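# Put case and two enclosures into the blue container

## Task

Set the case and both of the enclosures down on the bottom of the blue container, each resting with the same face upward that it had when the scene began.

## Robot and tools

Robot: two arms, left_arm and right_arm, each ending in a five-finger hand (the left hand mirrors the right). Base positions in the scene frame: left_arm at (+0.028, +0.408, 0) m, right_arm at (+0.067, -0.432, -0.001) m, both turned almost not at all about z. A post stands fixed to the floor behind the arms. A loose object may occasionally get a brief shove from outside.

Scene frame: origin at table-top height, halfway between the nominal bases; +z up, +x out over the table, +y toward left_arm. Image left/right does not match arm names. Cameras: cam_high, cam_left_wrist, cam_right_wrist, each 896x504.

Hand point: a spot fixed to the palm, 0.15 m out from the wrist flange along the fingers and 0.05 m in front of the palm. Its +z runs along straight fingers, +y out of the palm, +x across the palm away from the thumb on the right hand but toward the thumb on the left hand. Straight fingers extend 0.06-0.07 m past it. A bracket on the little-finger side of the wrist can strike things, and with fingers level the wrist may sit up to 0.11 m (palm down) or 0.23 m (palm up) below the point.

A row is 28 numbers, all in [-1, 1], always the full length even if one arm is idle. Order: left_arm dx, dy, dz, rx, ry, rz; left hand little, ring, middle, index, thumb_bend, thumb_turn, force_limit, speed; then the same 14 for right_arm. The six pose numbers are an offset, not a pose: measured in the axes of that arm's current Hand target, starting from that Hand target; 1.0 equals 0.6 m of travel or 180 degrees, and rx, ry, rz form one rotation vector. Six zeros means no new request for that arm. Finger and thumb numbers are absolute motor targets: +1 open/straight, -1 closed/curled; thumb_turn -1 puts the thumb opposite the fingers, +1 beside the palm. force_limit maps -1..+1 to about 0..10 N at the fingertip (0..15 N for the two thumb motors). speed rises linearly from near zero at -1 to full at +0.48 and stays full up to +1. There is no 'unchanged' value: to keep a hand as it is, resend its last executed eight numbers; if none was ever sent, use its hand_measured six values plus hand_force_limit and hand_speed.

execute_actions(actions, cameras): actions is a list of actions; each action is a list of up to 15 rows, one per 1/30 s step, and a short action repeats its final row to fill 15 steps. Every row of an action is an offset from the Hand target at that action's start, so rows do not chain, but successive actions do. cameras: list of names, ["all"], or []; images come by default only when actions is empty.

move(target, speed, blend, stop_force, zero, blocking, cameras): target is one 28-number row or a list of up to 15 rows; all rows are offsets from the Hand targets as they stood when the move began, not from the previous row. Each hand point travels a straight line; nothing is avoided, including the other arm. speed: m/s, 0.002 to 3.6, default 0.25 (turning up to twice that in rad/s); one value or one per target. blend: corner rounding in m for a list, 0 means stop at each target. stop_force: N, 3 to 120, one value for both arms; an arm halts and backs off slightly when its wrist sensor feels that much push against its motion; use it slowly (around 0.005 m/s) for touching down; with it every row must carry identical hand numbers. zero: true re-zeroes the sensor before the move. blocking=false returns early and cannot be combined with stop_force. The whole move is capped at 10 s. A path that would bring a wrist too close to its own base axis is refused; go around. The result adds a move: line, e.g. done, off_target, moving, held or fault, plus limits=paced (pose clipped) or limits=held (steps withheld).

wait(seconds 0-3600), stop() to brake a running move, zoom_image(camera, region [x0, y0, x1, y1] in pixels, at most 504x504), show_instructions(), zero_wrist_force(arm), finished_scene(scene=1) to end (irreversible).

Results: end_effector_position (m), end_effector_quat_wxyz, velocities in the scene frame; Hand target (last commanded pose after clipping; the hand may rest short of it, then send the remaining gap as an offset); hand_measured, hand_stopped_by (moving, target, force, stalled, fault), hand_load_n (positive means the finger is pushed open; drops near 0 when a grip is lost), each in motor order; Wrist force and torque in the hand's own axes, plus the peak reading; joint positions and torques.

Control notes: orientation commands are limited to 32 degrees from the current orientation per step. Grasp with thumb_turn near -1 for items 0.035-0.065 m thick; close at speed -0.94 or below for a gentle grip. To tighten, raise force_limit and send a target more closed than hand_measured.

Avoid: letting parts drop even slightly, releasing moving parts, slamming or pressing hard, hitting the post or heavy items, anything leaving the table, and contact between the two arms or hands (can end the scene). Net force near 150 N or overloaded joints stop an arm for 10 s; prolonged loads or stretched arms overheat motors and brake the arm.

Each tool is called after ">>>" as name(argument=value, ...), one argument or row to a line, values as JSON.

Reference images:

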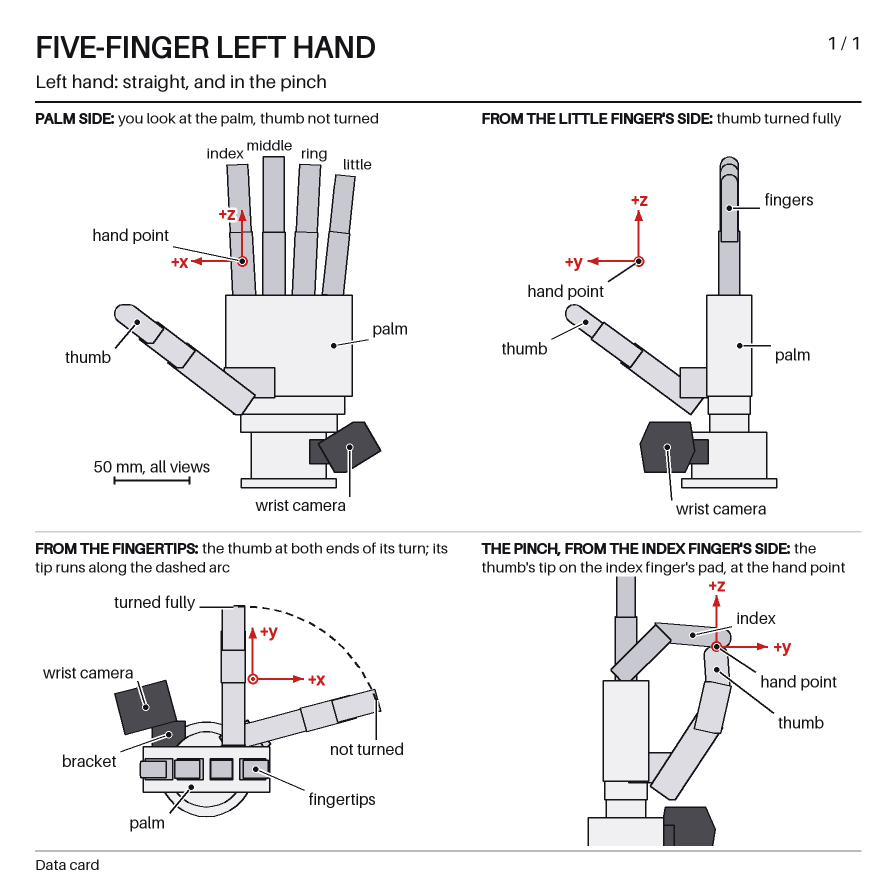

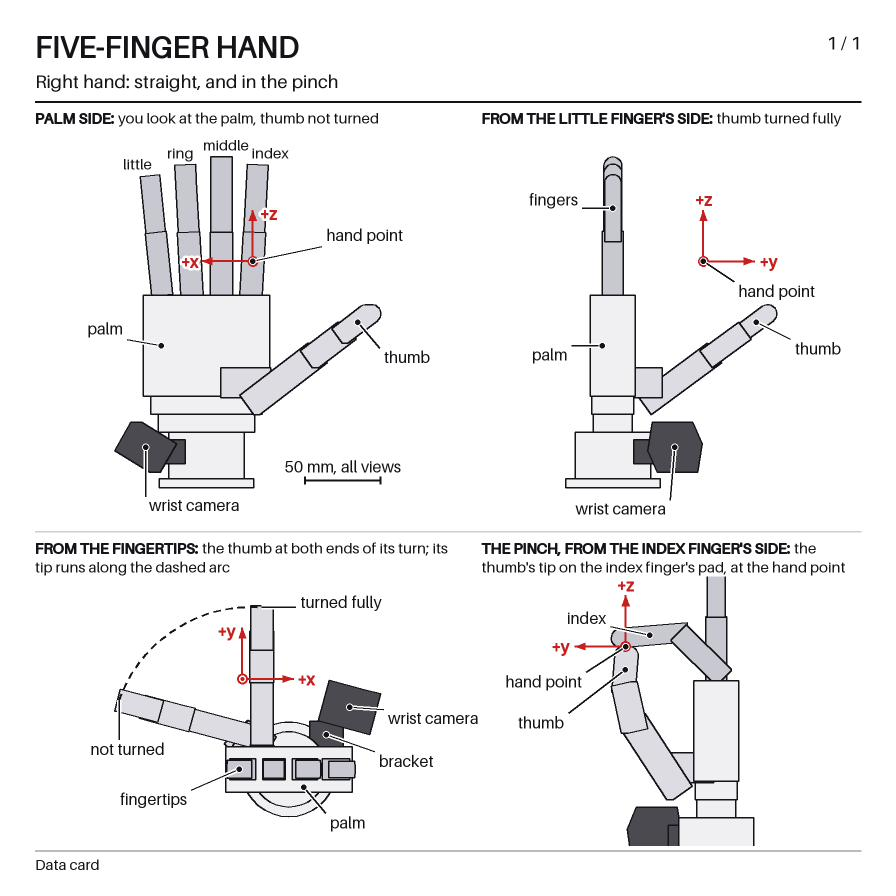

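## Session

>>> execute_actions(
  actions=[],
  cameras=["all"],
)

Scene clock: 0.00 s.
left_arm: end_effector_position=(+0.2698, -0.1927, +0.3003) hand_measured=(+1.000, +1.000, +1.000, +1.000, +1.000, +1.000) hand_load_n=(+0.0, +0.5, +0.0, +0.0, +0.0, +0.0) hand_stopped_by=(target, target, target, target, target, target) hand_force_limit=0.00 hand_speed=-0.80 end_effector_quat_wxyz=(+0.389, +0.661, -0.626, +0.139) | right_arm: end_effector_position=(+0.4717, -0.6948, +0.1017) hand_measured=(+1.000, +1.000, +1.000, +1.000, +1.000, +1.000) hand_load_n=(+0.0, +0.0, +0.0, +0.0, +0.0, +0.0) hand_stopped_by=(target, target, target, target, target, target) hand_force_limit=0.00 hand_speed=-0.80 end_effector_quat_wxyz=(-0.090, +0.977, -0.184, -0.053)
Joint positions: left_arm=[2.54 -2.19 -1.116 1.941 -0.738 2.399] | right_arm=[-0.745 -0.892 1.312 1.339 1.479 1.172]
Joint velocities: within noise
Joint torques (N m): no reading
Wrist force (N): no reading
Wrist torque (N m): no reading
Wrist force, peak (N): no reading
Hand target: left_arm +0.2698, -0.1927, +0.3003; +0.389, +0.661, -0.626, +0.139 | right_arm +0.4717, -0.6948, +0.1017; -0.090, +0.977, -0.184, -0.053

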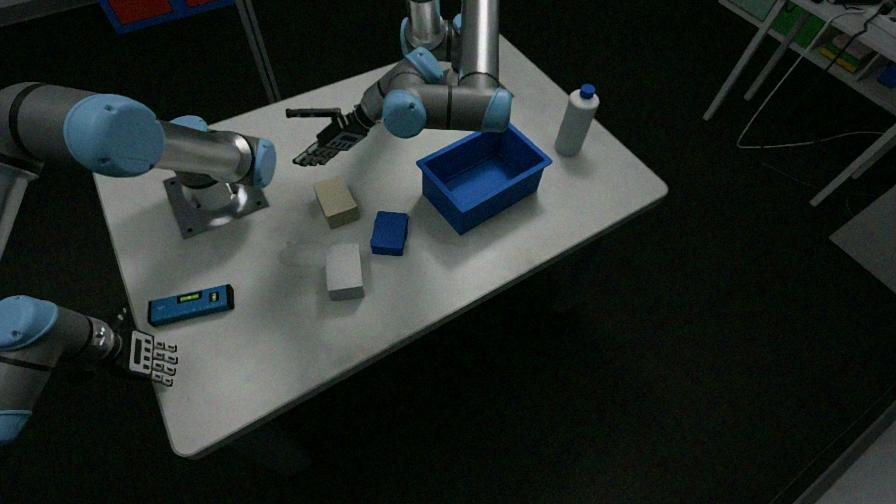

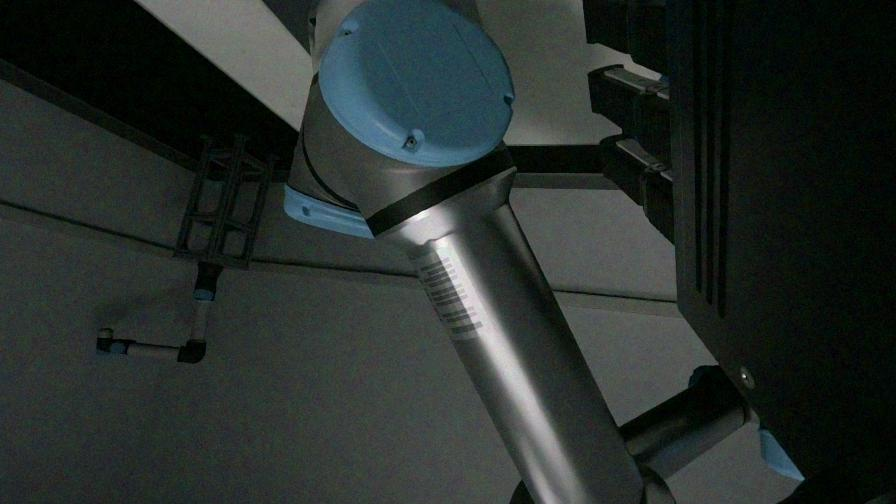

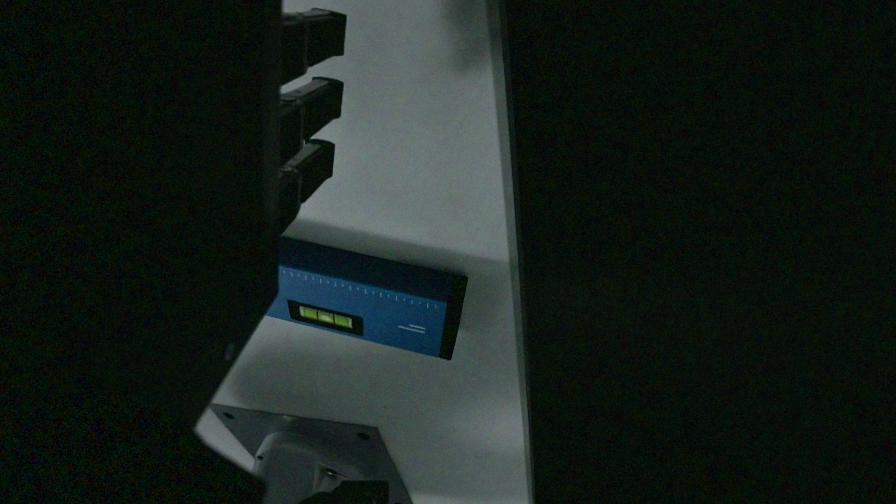

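>>> zoom_image(
  camera="cam_high",
  region=[260, 130, 460, 320],
)

>>> zoom_image(
  camera="cam_high",
  region=[380, 60, 620, 260],
)

>>> zoom_image(
  camera="cam_high",
  region=[0, 60, 400, 460],
)

Scaled by 2.520.

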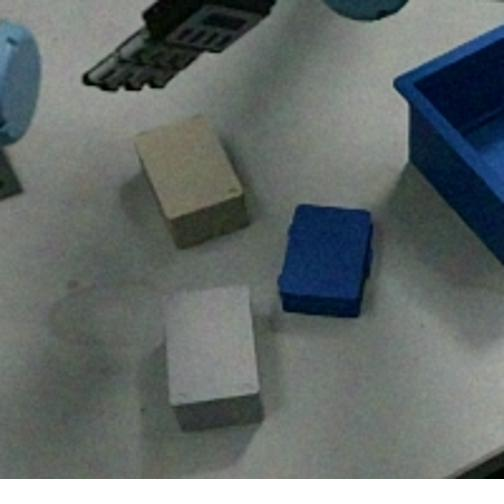

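Scaled by 2.100.

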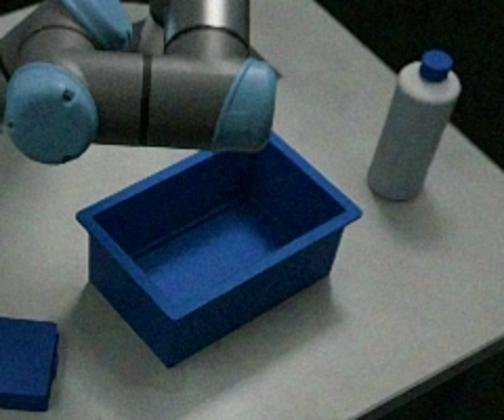

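Scaled by 1.260.

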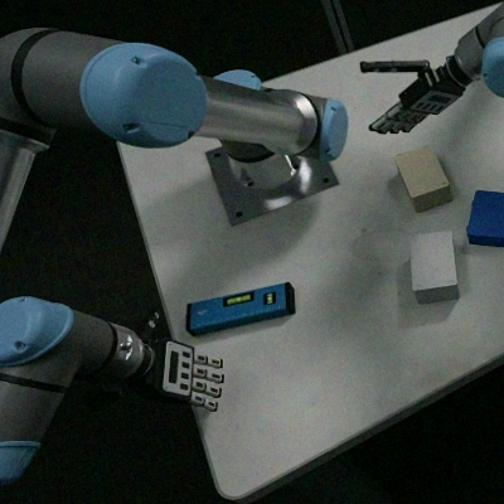

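>>> move(
  target=[-0.0923, -0.0405, -0.3682, 0.020, -0.1485, 0.536, 1, 1, 1, 1, 1, 1, 0.0, -0.8, 0, 0, 0, 0, 0, 0, 1, 1, 1, 1, 1, 1, 0.0, -0.8],
  speed=0.25,
  cameras=["all"],
)

Scene clock: 222.07 s.
left_arm: end_effector_position=(+0.3496, -0.0027, +0.4004) hand_measured=(+1.000, +1.000, +1.000, +1.000, +1.000, +1.000) hand_load_n=(+0.0, +0.0, +0.0, +0.0, +0.0, +0.0) hand_stopped_by=(target, target, target, target, target, target) hand_force_limit=0.00 hand_speed=-0.80 end_effector_quat_wxyz=(+0.000, -0.001, +0.966, -0.259) | right_arm: end_effector_position=(+0.4717, -0.6948, +0.1017) hand_measured=(+1.000, +1.000, +1.000, +1.000, +1.000, +1.000) hand_load_n=(+0.0, +0.0, +0.0, +0.0, +0.0, +0.0) hand_stopped_by=(target, target, target, target, target, target) hand_force_limit=0.00 hand_speed=-0.80 end_effector_quat_wxyz=(-0.090, +0.977, -0.184, -0.053)
Joint positions: left_arm=[2.649 -2.054 -0.738 1.486 -1.114 4.16] | right_arm=[-0.745 -0.892 1.312 1.339 1.479 1.172]
Joint torques (N m): left_arm=[6.56 44.77 10.08 -0.5 2.94 2.48] | right_arm=[1.31 -44.67 -16.88 2.48 -0.19 -0.03]
Wrist force (N): left_arm=[-2.3 0.1 -0.1] | right_arm=[0.3 -0.1 -0.2]
Wrist torque (N m): left_arm=[0.21 0.19 -0.27] | right_arm=[-0.01 -0.05 0.01]
Wrist force, peak (N): left_arm=[-2.3 0.1 -0.1] | right_arm=[0.5 -0.5 -0.2]
Hand target: left_arm +0.3496, -0.0027, +0.4004; +0.000, -0.001, +0.966, -0.259 | right_arm +0.4717, -0.6948, +0.1017; -0.090, +0.977, -0.184, -0.053
Off the commanded pose: left_arm 0.000 m, 0 deg | right_arm 0.000 m, 0 deg.
move: done

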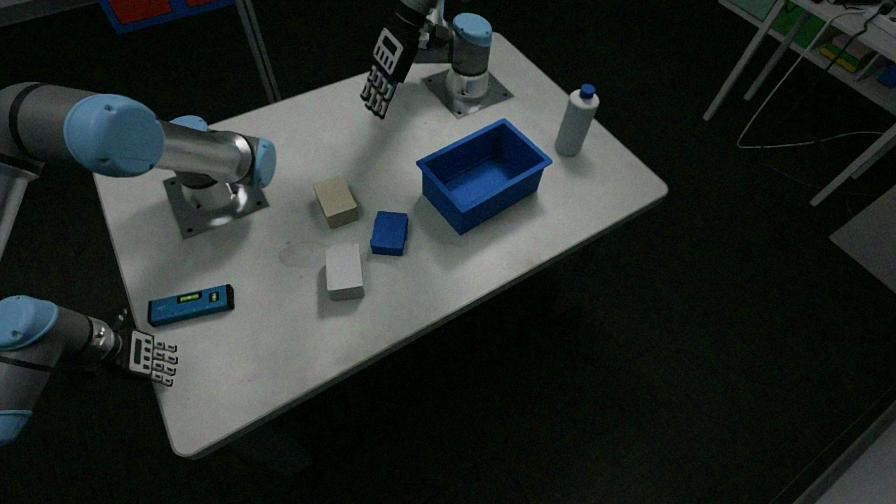

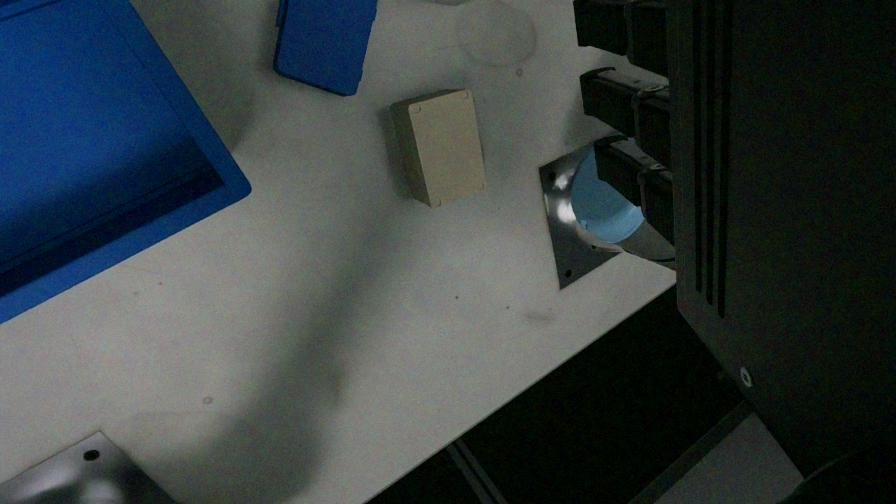

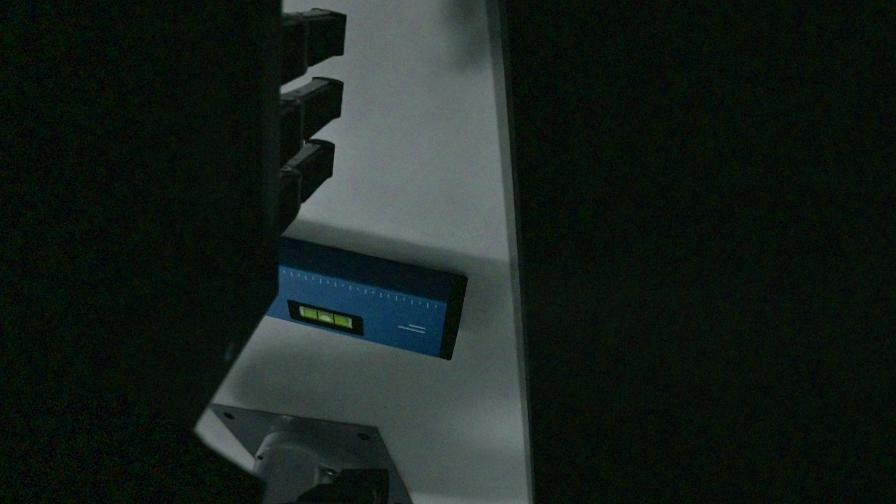

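>>> zoom_image(
  camera="cam_high",
  region=[350, 0, 530, 130],
)

>>> zoom_image(
  camera="cam_high",
  region=[140, 130, 300, 260],
)

>>> zoom_image(
  camera="cam_high",
  region=[400, 110, 570, 250],
)

Scaled by 2.800.

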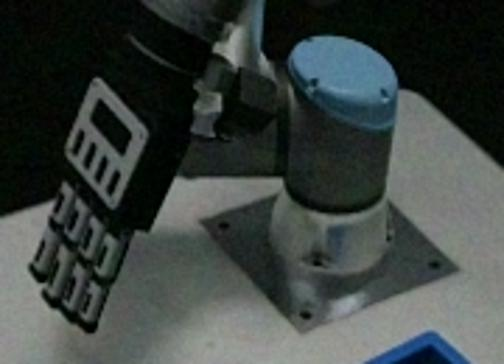

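Scaled by 3.150.

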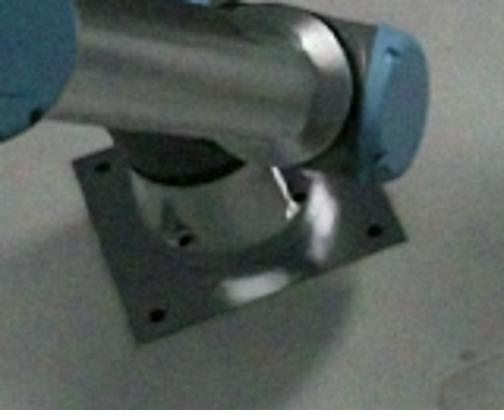

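Scaled by 2.965.

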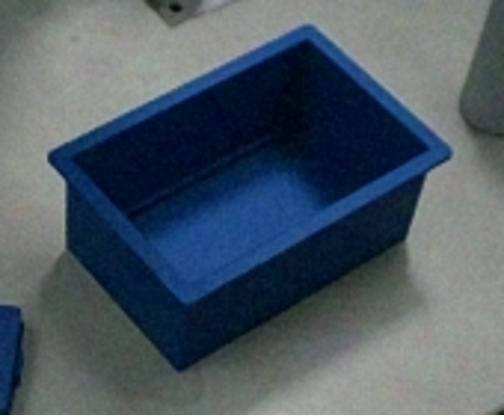

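>>> move(
  target=[-0.25, 0.132, -0.1147, 0, 0, 0, 1, 1, 1, 1, 1, -1, 0.0, 0.2, 0, 0, 0, 0, 0, 0, 1, 1, 1, 1, 1, 1, 0.0, -0.8],
  speed=0.3,
  cameras=["cam_high", "cam_left_wrist"],
)

Scene clock: 274.87 s.
left_arm: end_effector_position=(+0.4986, +0.1010, +0.4197) hand_measured=(+1.000, +1.000, +1.000, +1.000, +1.000, -1.000) hand_load_n=(+0.0, +0.0, +0.0, +0.0, +0.0, +0.0) hand_stopped_by=(target, target, target, target, target, target) hand_force_limit=0.00 hand_speed=0.20 end_effector_quat_wxyz=(+0.003, -0.001, +0.965, -0.262) | right_arm: end_effector_position=(+0.4717, -0.6948, +0.1017) hand_measured=(+1.000, +1.000, +1.000, +1.000, +1.000, +1.000) hand_load_n=(+0.0, +0.5, +0.0, +0.0, +0.0, +0.0) hand_stopped_by=(target, target, target, target, target, target) hand_force_limit=0.00 hand_speed=-0.80 end_effector_quat_wxyz=(-0.090, +0.977, -0.184, -0.053)
Joint positions: left_arm=[2.946 -2.442 -0.035 1.024 -1.053 4.487] | right_arm=[-0.745 -0.892 1.312 1.339 1.479 1.172]
Joint torques (N m): left_arm=[-7.46 37.13 23.73 -3.46 -1.07 2.52] | right_arm=[0.53 -44.92 -16.54 2.48 -0.23 0.01]
Wrist force (N): left_arm=[-2.6 0.4 0.0] | right_arm=[0.0 -0.1 -0.1]
Wrist torque (N m): left_arm=[0.25 0.23 -0.27] | right_arm=[-0.02 0.00 -0.01]
Wrist force, peak (N): left_arm=[-3.1 1.2 -0.3] | right_arm=[0.0 -0.3 -0.7]
Hand target: left_arm +0.4994, +0.1006, +0.4204; +0.000, -0.001, +0.966, -0.259 | right_arm +0.4717, -0.6948, +0.1017; -0.090, +0.977, -0.184, -0.053
Off the commanded pose: left_arm 0.001 m, 0 deg | right_arm 0.000 m, 0 deg.
elbow stopped short (left arm): the move would have taken joint 3 (elbow) straighter than the controller allows.
move: done

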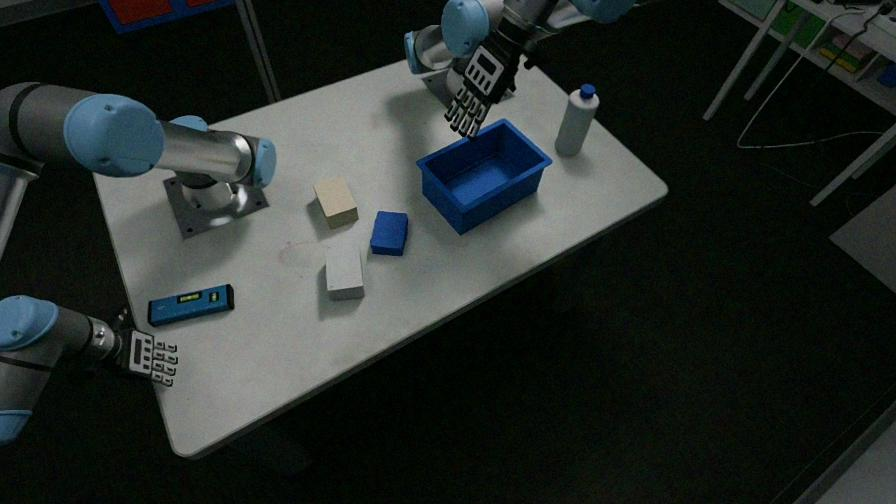

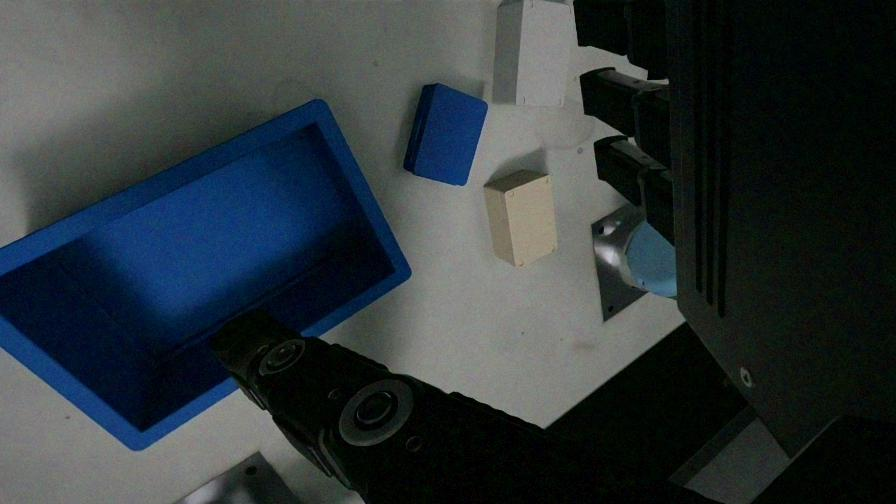

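>>> zoom_image(
  camera="cam_left_wrist",
  region=[0, 80, 430, 460],
)

>>> zoom_image(
  camera="cam_left_wrist",
  region=[380, 0, 680, 300],
)

Scaled by 1.172.

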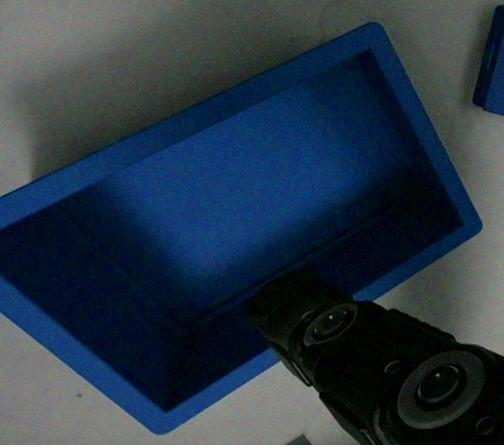

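Scaled by 1.680.

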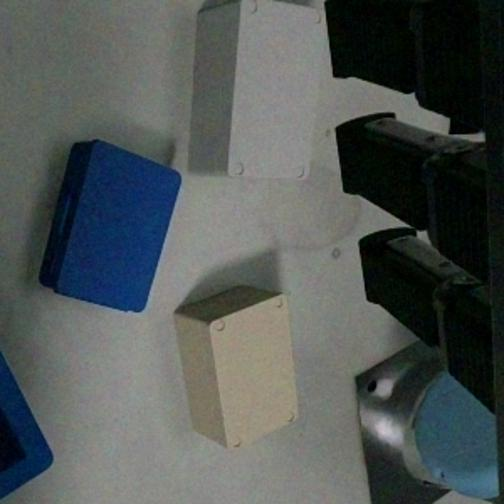

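>>> move(
  target=[0.1167, 0.1538, -0.0503, -0.103, -0.1427, 0.0824, 1, 1, 1, 1, 1, 1, 0.0, 0.2, 0, 0, 0, 0, 0, 0, 1, 1, 1, 1, 1, 1, 0.0, -0.8],
  speed=0.3,
  cameras=["cam_high", "cam_left_wrist"],
)

Scene clock: 431.27 s.
left_arm: end_effector_position=(+0.4291, +0.1954, +0.4005) hand_measured=(+1.000, +1.000, +1.000, +1.000, +1.000, +1.000) hand_load_n=(+0.0, +0.0, -0.5, +0.0, +0.0, +0.0) hand_stopped_by=(target, target, target, target, target, target) hand_force_limit=0.00 hand_speed=0.20 end_effector_quat_wxyz=(+0.246, +0.065, +0.963, -0.093) | right_arm: end_effector_position=(+0.4717, -0.6948, +0.1017) hand_measured=(+1.000, +1.000, +1.000, +1.000, +1.000, +1.000) hand_load_n=(+0.0, +0.0, +0.0, +0.0, +0.0, +0.0) hand_stopped_by=(target, target, target, target, target, target) hand_force_limit=0.00 hand_speed=-0.80 end_effector_quat_wxyz=(-0.090, +0.977, -0.184, -0.053)
Joint positions: left_arm=[2.869 -1.71 -1.157 1.822 -1.49 4.557] | right_arm=[-0.745 -0.892 1.312 1.339 1.479 1.172]
Joint torques (N m): left_arm=[5.95 32.13 10.79 0.05 -1.7 2.66] | right_arm=[0.92 -44.62 -17.46 2.56 -0.1 -0.06]
Wrist force (N): left_arm=[-3.1 0.7 0.4] | right_arm=[-0.2 -0.1 -0.3]
Wrist torque (N m): left_arm=[0.17 0.18 -0.36] | right_arm=[-0.01 0.05 -0.03]
Wrist force, peak (N): left_arm=[-3.4 0.5 0.2] | right_arm=[-0.1 -0.3 -0.6]
Hand target: left_arm +0.4291, +0.1955, +0.4005; +0.246, +0.065, +0.963, -0.093 | right_arm +0.4717, -0.6948, +0.1017; -0.090, +0.977, -0.184, -0.053
Off the commanded pose: left_arm 0.000 m, 0 deg | right_arm 0.000 m, 0 deg.
move: done

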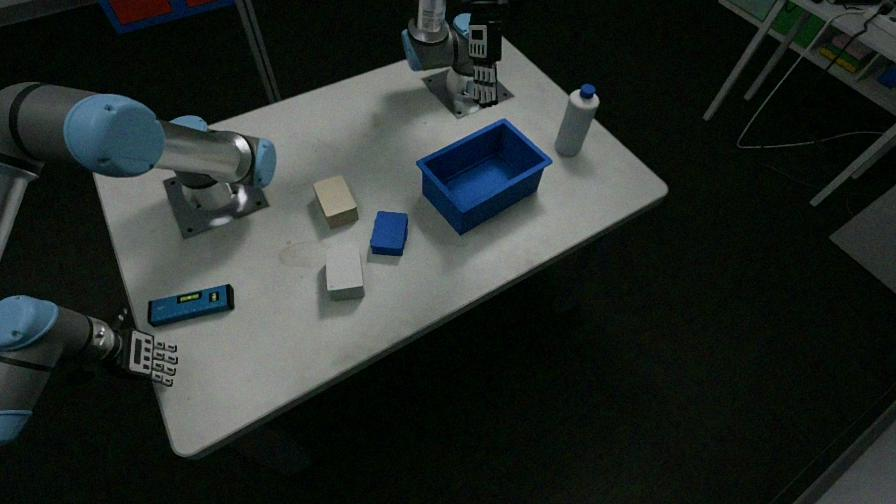

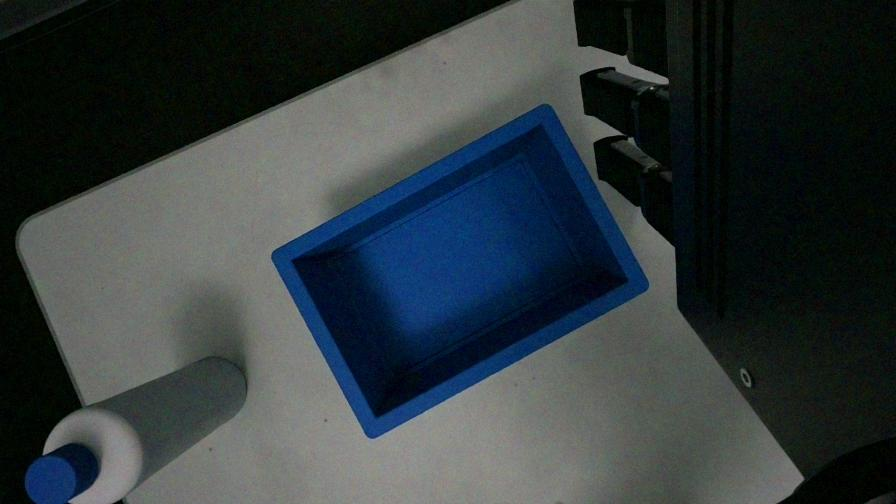

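>>> zoom_image(
  camera="cam_left_wrist",
  region=[250, 80, 670, 460],
)

Scaled by 1.200.

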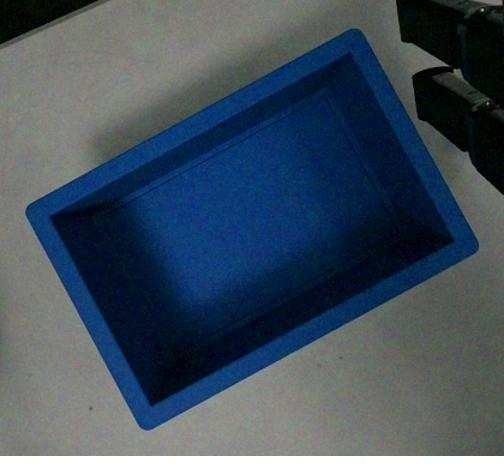

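>>> move(
  target=[-0.0135, -0.1623, 0.0352, 0, 0, 0, 1, 1, 1, 1, 1, 1, 0.0, 0.2, 0, 0, 0, 0, 0, 0, 1, 1, 1, 1, 1, 1, 0.0, -0.8],
  speed=0.3,
  cameras=["cam_left_wrist"],
)

Scene clock: 446.37 s.
left_arm: end_effector_position=(+0.4293, +0.0956, +0.4004) hand_measured=(+1.000, +1.000, +1.000, +1.000, +1.000, +1.000) hand_load_n=(+0.0, +0.0, +0.0, +0.0, +0.0, +0.0) hand_stopped_by=(target, target, target, target, target, target) hand_force_limit=0.00 hand_speed=0.20 end_effector_quat_wxyz=(+0.246, +0.065, +0.963, -0.093) | right_arm: end_effector_position=(+0.4717, -0.6948, +0.1017) hand_measured=(+1.000, +1.000, +1.000, +1.000, +1.000, +1.000) hand_load_n=(+0.0, +0.0, +0.0, +0.0, +0.0, +0.0) hand_stopped_by=(target, target, target, target, target, target) hand_force_limit=0.00 hand_speed=-0.80 end_effector_quat_wxyz=(-0.090, +0.977, -0.184, -0.053)
Joint positions: left_arm=[2.629 -1.893 -0.926 1.778 -1.612 4.35] | right_arm=[-0.745 -0.892 1.312 1.339 1.479 1.172]
Joint torques (N m): left_arm=[-7.37 21.71 28.27 -2.32 -1.92 -2.71] | right_arm=[1.38 -44.23 -16.4 2.61 -0.19 0.14]
Wrist force (N): left_arm=[-3.3 0.6 0.4] | right_arm=[0.0 -0.4 -0.4]
Wrist torque (N m): left_arm=[0.14 0.22 -0.15] | right_arm=[-0.06 0.02 -0.02]
Wrist force, peak (N): left_arm=[-3.8 1.3 0.0] | right_arm=[-0.1 -0.1 -0.7]
Hand target: left_arm +0.4293, +0.0955, +0.4004; +0.246, +0.065, +0.963, -0.093 | right_arm +0.4717, -0.6948, +0.1017; -0.090, +0.977, -0.184, -0.053
Off the commanded pose: left_arm 0.000 m, 0 deg | right_arm 0.000 m, 0 deg.
move: done

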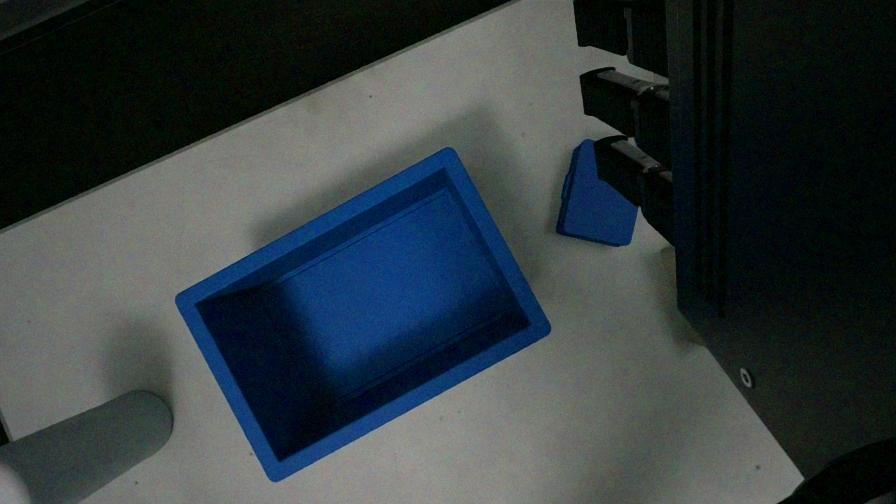

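>>> move(
  target=[0.032, -0.4315, 0.113, 0, 0, 0, 1, 1, 1, 1, 1, 1, 0.0, 0.2, 0, 0, 0, 0, 0, 0, 1, 1, 1, 1, 1, 1, 0.0, -0.8],
  speed=0.3,
  cameras=["cam_high", "cam_left_wrist"],
)

>>> zoom_image(
  camera="cam_left_wrist",
  region=[250, 60, 650, 440],
)

Scene clock: 461.13 s.
left_arm: end_effector_position=(+0.3992, -0.1682, +0.3696) hand_measured=(+1.000, +1.000, +1.000, +1.000, +1.000, +1.000) hand_load_n=(+0.0, +0.0, +0.0, +0.0, +0.0, +0.0) hand_stopped_by=(target, target, target, target, target, target) hand_force_limit=0.00 hand_speed=0.20 end_effector_quat_wxyz=(+0.310, +0.085, +0.930, -0.176) | right_arm: end_effector_position=(+0.4717, -0.6948, +0.1017) hand_measured=(+1.000, +1.000, +1.000, +1.000, +1.000, +1.000) hand_load_n=(+0.0, +0.0, +0.0, +0.0, +0.0, +0.0) hand_stopped_by=(target, target, target, target, target, target) hand_force_limit=0.00 hand_speed=-0.80 end_effector_quat_wxyz=(-0.090, +0.977, -0.184, -0.053)
Joint positions: left_arm=[2.217 -2.477 -0.035 1.645 -1.778 4.051] | right_arm=[-0.745 -0.892 1.312 1.339 1.479 1.172]
Joint torques (N m): left_arm=[-7.78 39.61 26.4 0.27 2.12 2.5] | right_arm=[0.84 -44.52 -17.26 2.52 -0.11 0.05]
Wrist force (N): left_arm=[-3.8 0.4 0.2] | right_arm=[-0.1 -0.1 -0.1]
Wrist torque (N m): left_arm=[0.15 0.26 -0.41] | right_arm=[-0.01 0.02 -0.02]
Wrist force, peak (N): left_arm=[-3.6 1.8 0.0] | right_arm=[-0.1 -0.4 -0.7]
Hand target: left_arm +0.3997, -0.1695, +0.3705; +0.246, +0.065, +0.963, -0.093 | right_arm +0.4717, -0.6948, +0.1017; -0.090, +0.977, -0.184, -0.053
Off the commanded pose: left_arm 0.002 m, 13 deg | right_arm 0.000 m, 0 deg.
elbow stopped short (left arm): the move would have taken joint 3 (elbow) straighter than the controller allows.
move: off_target (left_arm)

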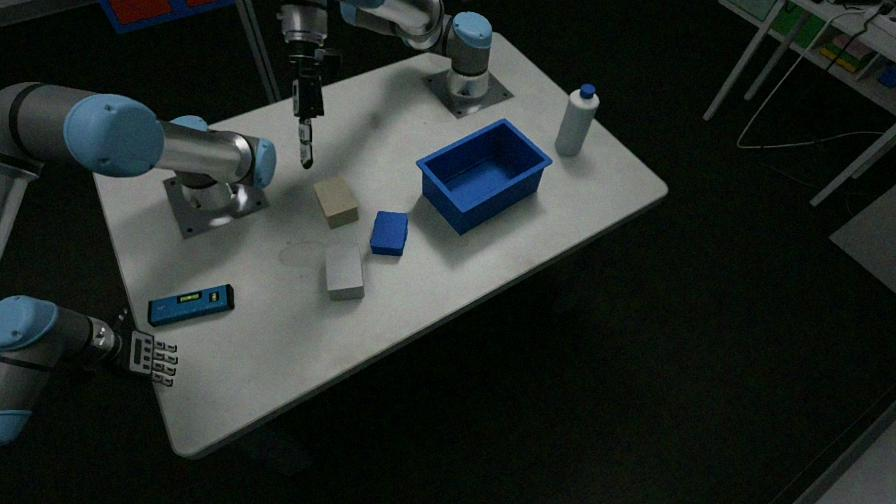

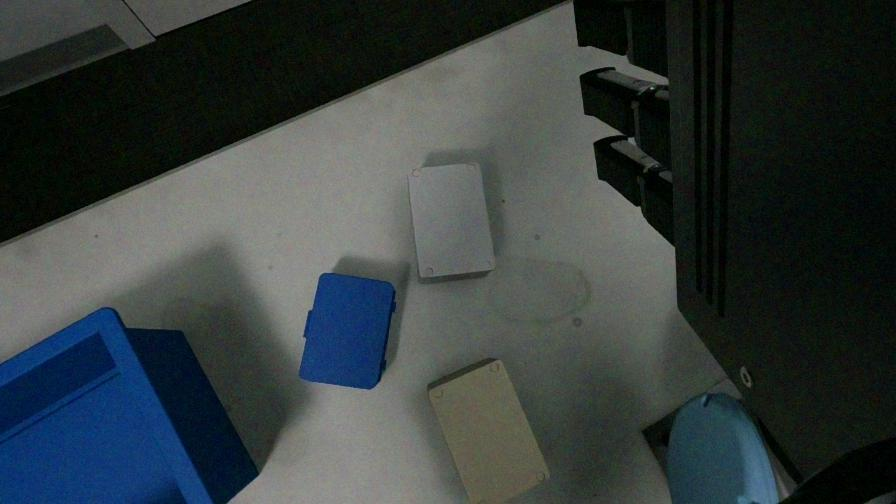

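Scaled by 1.260.

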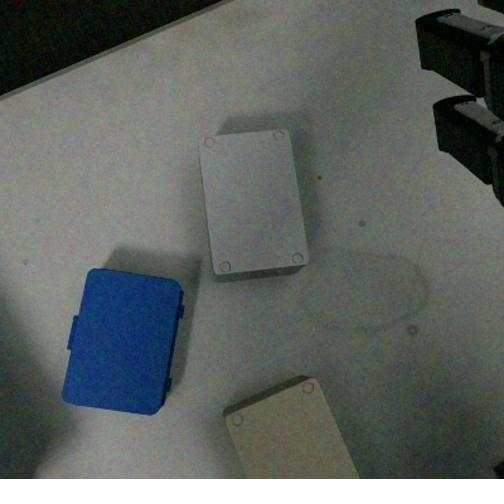

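>>> move(
  target=[0.0597, 0.0408, 0.1333, 0, 0, 0, 1, 1, 1, 1, 1, 1, 0.0, 0.2, 0, 0, 0, 0, 0, 0, 1, 1, 1, 1, 1, 1, 0.0, -0.8],
  speed=0.3,
  cameras=["cam_left_wrist"],
)

>>> zoom_image(
  camera="cam_left_wrist",
  region=[150, 0, 600, 504],
)

Scene clock: 484.70 s.
left_arm: end_effector_position=(+0.4092, -0.1588, +0.2803) hand_measured=(+1.000, +1.000, +1.000, +1.000, +1.000, +1.000) hand_load_n=(+0.0, +0.0, +0.0, +0.0, +0.0, +0.0) hand_stopped_by=(target, target, target, target, target, target) hand_force_limit=0.00 hand_speed=0.20 end_effector_quat_wxyz=(+0.251, +0.067, +0.961, -0.099) | right_arm: end_effector_position=(+0.4717, -0.6948, +0.1017) hand_measured=(+1.000, +1.000, +1.000, +1.000, +1.000, +1.000) hand_load_n=(+0.0, +0.0, +0.5, +0.0, +0.0, +0.0) hand_stopped_by=(target, target, target, target, target, target) hand_force_limit=0.00 hand_speed=-0.80 end_effector_quat_wxyz=(-0.090, +0.977, -0.184, -0.053)
Joint positions: left_arm=[2.232 -2.608 -0.035 1.57 -1.803 4.005] | right_arm=[-0.745 -0.892 1.312 1.339 1.479 1.172]
Joint torques (N m): left_arm=[7.39 43.8 28.01 -2.53 -1.98 -2.76] | right_arm=[0.7 -44.41 -16.84 2.54 -0.13 0]
Wrist force (N): left_arm=[-3.4 0.7 0.3] | right_arm=[-0.2 -0.2 -0.5]
Wrist torque (N m): left_arm=[0.17 0.21 -0.19] | right_arm=[0.00 0.04 -0.03]
Wrist force, peak (N): left_arm=[-4.2 0.4 -0.7] | right_arm=[-0.3 -0.4 -0.5]
Hand target: left_arm +0.4096, -0.1596, +0.2806; +0.246, +0.065, +0.963, -0.093 | right_arm +0.4717, -0.6948, +0.1017; -0.090, +0.977, -0.184, -0.053
Off the commanded pose: left_arm 0.001 m, 1 deg | right_arm 0.000 m, 0 deg.
elbow stopped short (left arm): the move would have taken joint 3 (elbow) straighter than the controller allows.
move: done

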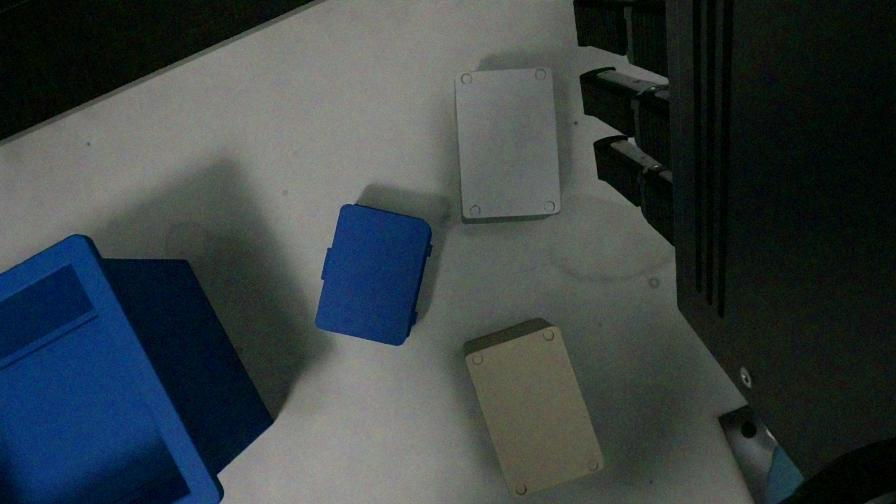

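Scaled by 1.000.

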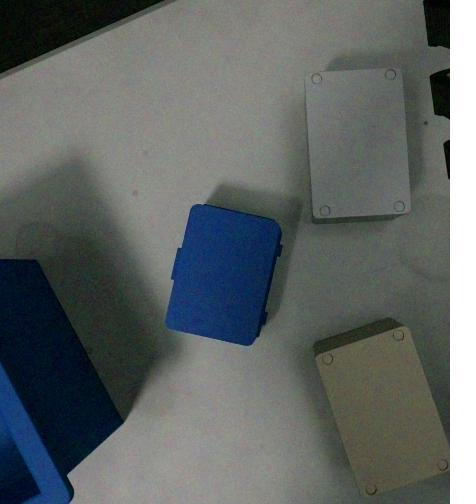

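>>> move(
  target=[0.3557, 0.0008, 0.1107, 0.1653, 0.1488, -0.0671, 0.8, 0.8, 0.8, 0.8, 1, -1, 0.0, 0.2, 0, 0, 0, 0, 0, 0, 1, 1, 1, 1, 1, 1, 0.0, -0.8],
  speed=0.25,
  cameras=["cam_high", "cam_left_wrist"],
)

>>> zoom_image(
  camera="cam_high",
  region=[240, 100, 440, 260],
)

Scene clock: 605.33 s.
left_arm: end_effector_position=(+0.2545, -0.1561, +0.1197) hand_measured=(+0.800, +0.800, +0.800, +0.800, +1.000, -1.000) hand_load_n=(+0.0, +0.0, +0.0, +0.0, +0.0, +0.0) hand_stopped_by=(target, target, target, target, target, target) hand_force_limit=0.00 hand_speed=0.20 end_effector_quat_wxyz=(-0.016, +0.045, +0.939, -0.341) | right_arm: end_effector_position=(+0.4717, -0.6948, +0.1017) hand_measured=(+1.000, +1.000, +1.000, +1.000, +1.000, +1.000) hand_load_n=(+0.0, +0.0, +0.0, +0.0, +0.0, +0.0) hand_stopped_by=(target, target, target, target, target, target) hand_force_limit=0.00 hand_speed=-0.80 end_effector_quat_wxyz=(-0.090, +0.977, -0.184, -0.053)
Joint positions: left_arm=[2.357 -2.132 -1.336 2.384 -1.05 3.896] | right_arm=[-0.745 -0.892 1.312 1.339 1.479 1.172]
Joint torques (N m): left_arm=[6.41 48.34 9.32 -0.34 3.08 -2.76] | right_arm=[0.79 -44.6 -17.35 2.66 -0.21 0.07]
Wrist force (N): left_arm=[-2.5 0.0 0.0] | right_arm=[-0.1 0.0 -0.4]
Wrist torque (N m): left_arm=[0.23 0.24 -0.08] | right_arm=[0.00 0.03 -0.02]
Wrist force, peak (N): left_arm=[-4.0 0.5 0.3] | right_arm=[0.1 -0.3 -0.8]
Hand target: left_arm +0.2545, -0.1561, +0.1197; -0.016, +0.045, +0.939, -0.341 | right_arm +0.4717, -0.6948, +0.1017; -0.090, +0.977, -0.184, -0.053
Off the commanded pose: left_arm 0.000 m, 0 deg | right_arm 0.000 m, 0 deg.
move: done

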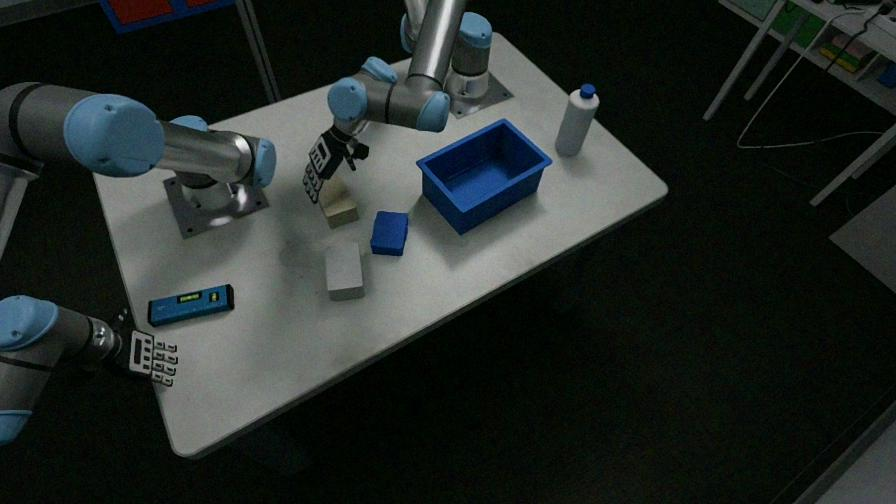

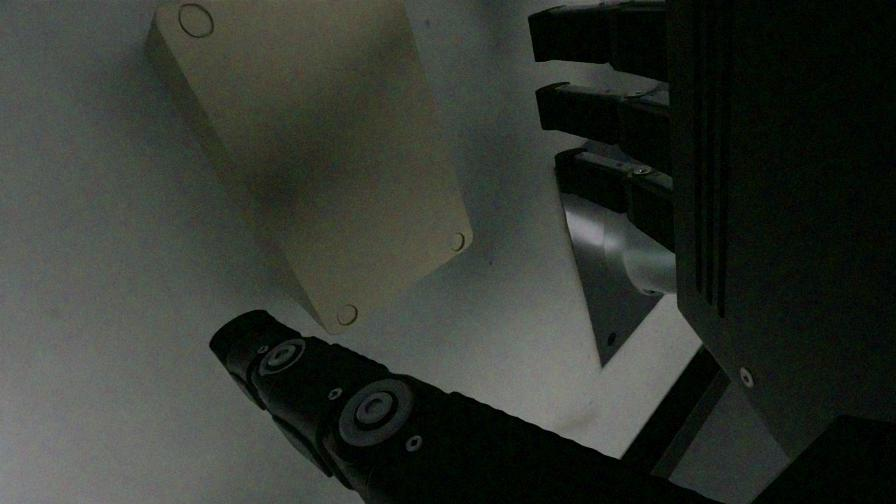

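Scaled by 2.520.

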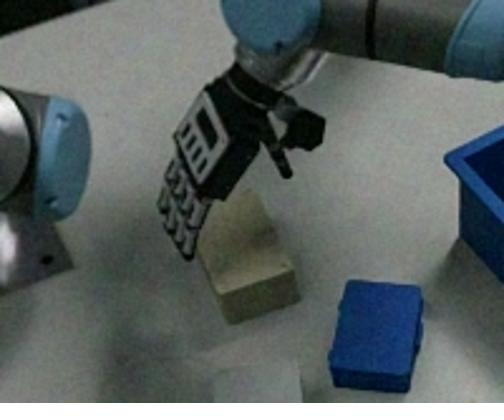

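>>> move(
  target=[0, 0.0482, 0.0575, 0, 0, 0, 0.8, 0.8, 0.8, 0.8, 1, -1, 0.0, 0.2, 0, 0, 0, 0, 0, 0, 1, 1, 1, 1, 1, 1, 0.0, -0.8],
  speed=0.1,
  stop_force=6,
  cameras=["cam_high", "cam_left_wrist"],
)

>>> zoom_image(
  camera="cam_high",
  region=[260, 120, 400, 240],
)

Scene clock: 649.03 s.
left_arm: end_effector_position=(+0.2545, -0.1561, +0.0747) hand_measured=(+0.800, +0.800, +0.800, +0.800, +1.000, -1.000) hand_load_n=(+0.0, +0.0, +0.0, +0.0, +0.5, +0.0) hand_stopped_by=(target, target, target, target, target, target) hand_force_limit=0.00 hand_speed=0.20 end_effector_quat_wxyz=(-0.016, +0.045, +0.939, -0.341) | right_arm: end_effector_position=(+0.4717, -0.6948, +0.1017) hand_measured=(+1.000, +1.000, +1.000, +1.000, +1.000, +1.000) hand_load_n=(+0.0, +0.0, +0.0, +0.0, +0.0, +0.0) hand_stopped_by=(target, target, target, target, target, target) hand_force_limit=0.00 hand_speed=-0.80 end_effector_quat_wxyz=(-0.090, +0.977, -0.184, -0.053)
Joint positions: left_arm=[2.357 -2.171 -1.395 2.483 -1.05 3.896] | right_arm=[-0.745 -0.892 1.312 1.339 1.479 1.172]
Joint torques (N m): left_arm=[-6.68 31.24 9.69 -0.08 2.95 -2.73] | right_arm=[0.68 -44.09 -17.11 2.6 -0.09 -0.08]
Wrist force (N): left_arm=[-2.5 -0.1 -0.2] | right_arm=[-0.2 -0.3 -0.4]
Wrist torque (N m): left_arm=[0.23 0.22 -0.08] | right_arm=[-0.04 0.03 -0.03]
Wrist force, peak (N): left_arm=[-2.9 0.1 -0.2] | right_arm=[-0.1 0.0 -0.7]
Hand target: left_arm +0.2545, -0.1561, +0.0747; -0.016, +0.045, +0.939, -0.341 | right_arm +0.4717, -0.6948, +0.1017; -0.090, +0.977, -0.184, -0.053
Off the commanded pose: left_arm 0.000 m, 0 deg | right_arm 0.000 m, 0 deg.
move: done

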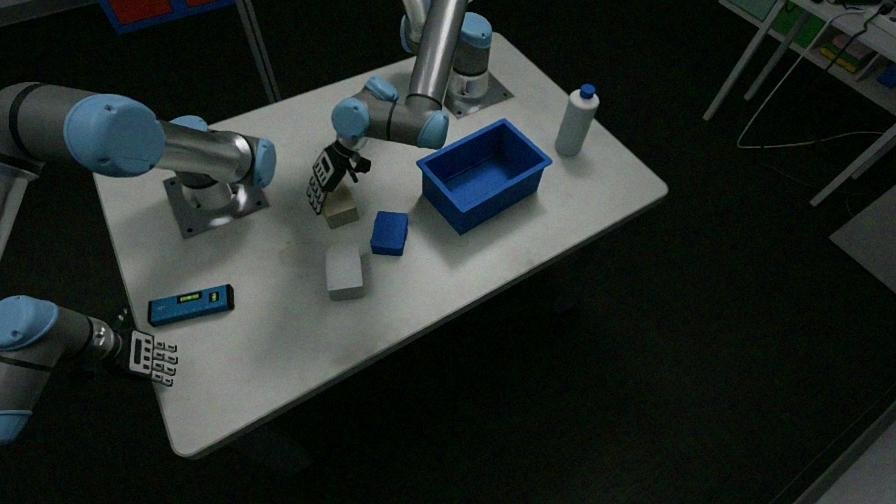

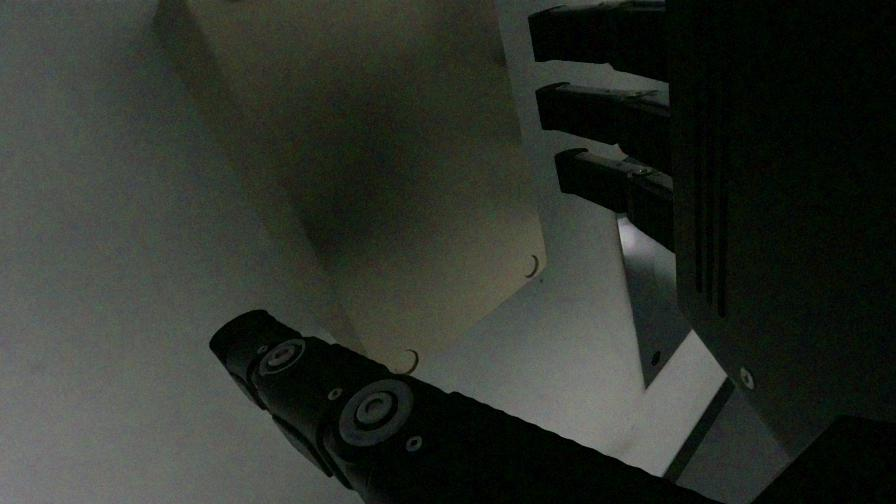

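Scaled by 3.600.

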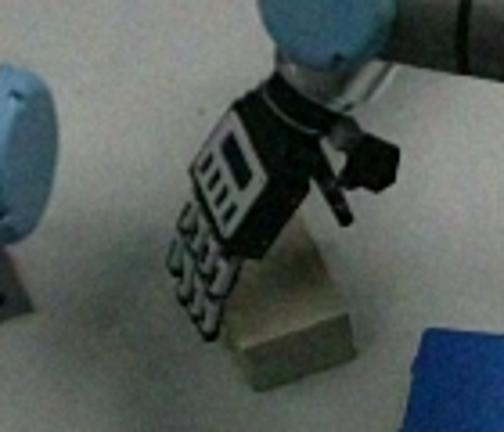

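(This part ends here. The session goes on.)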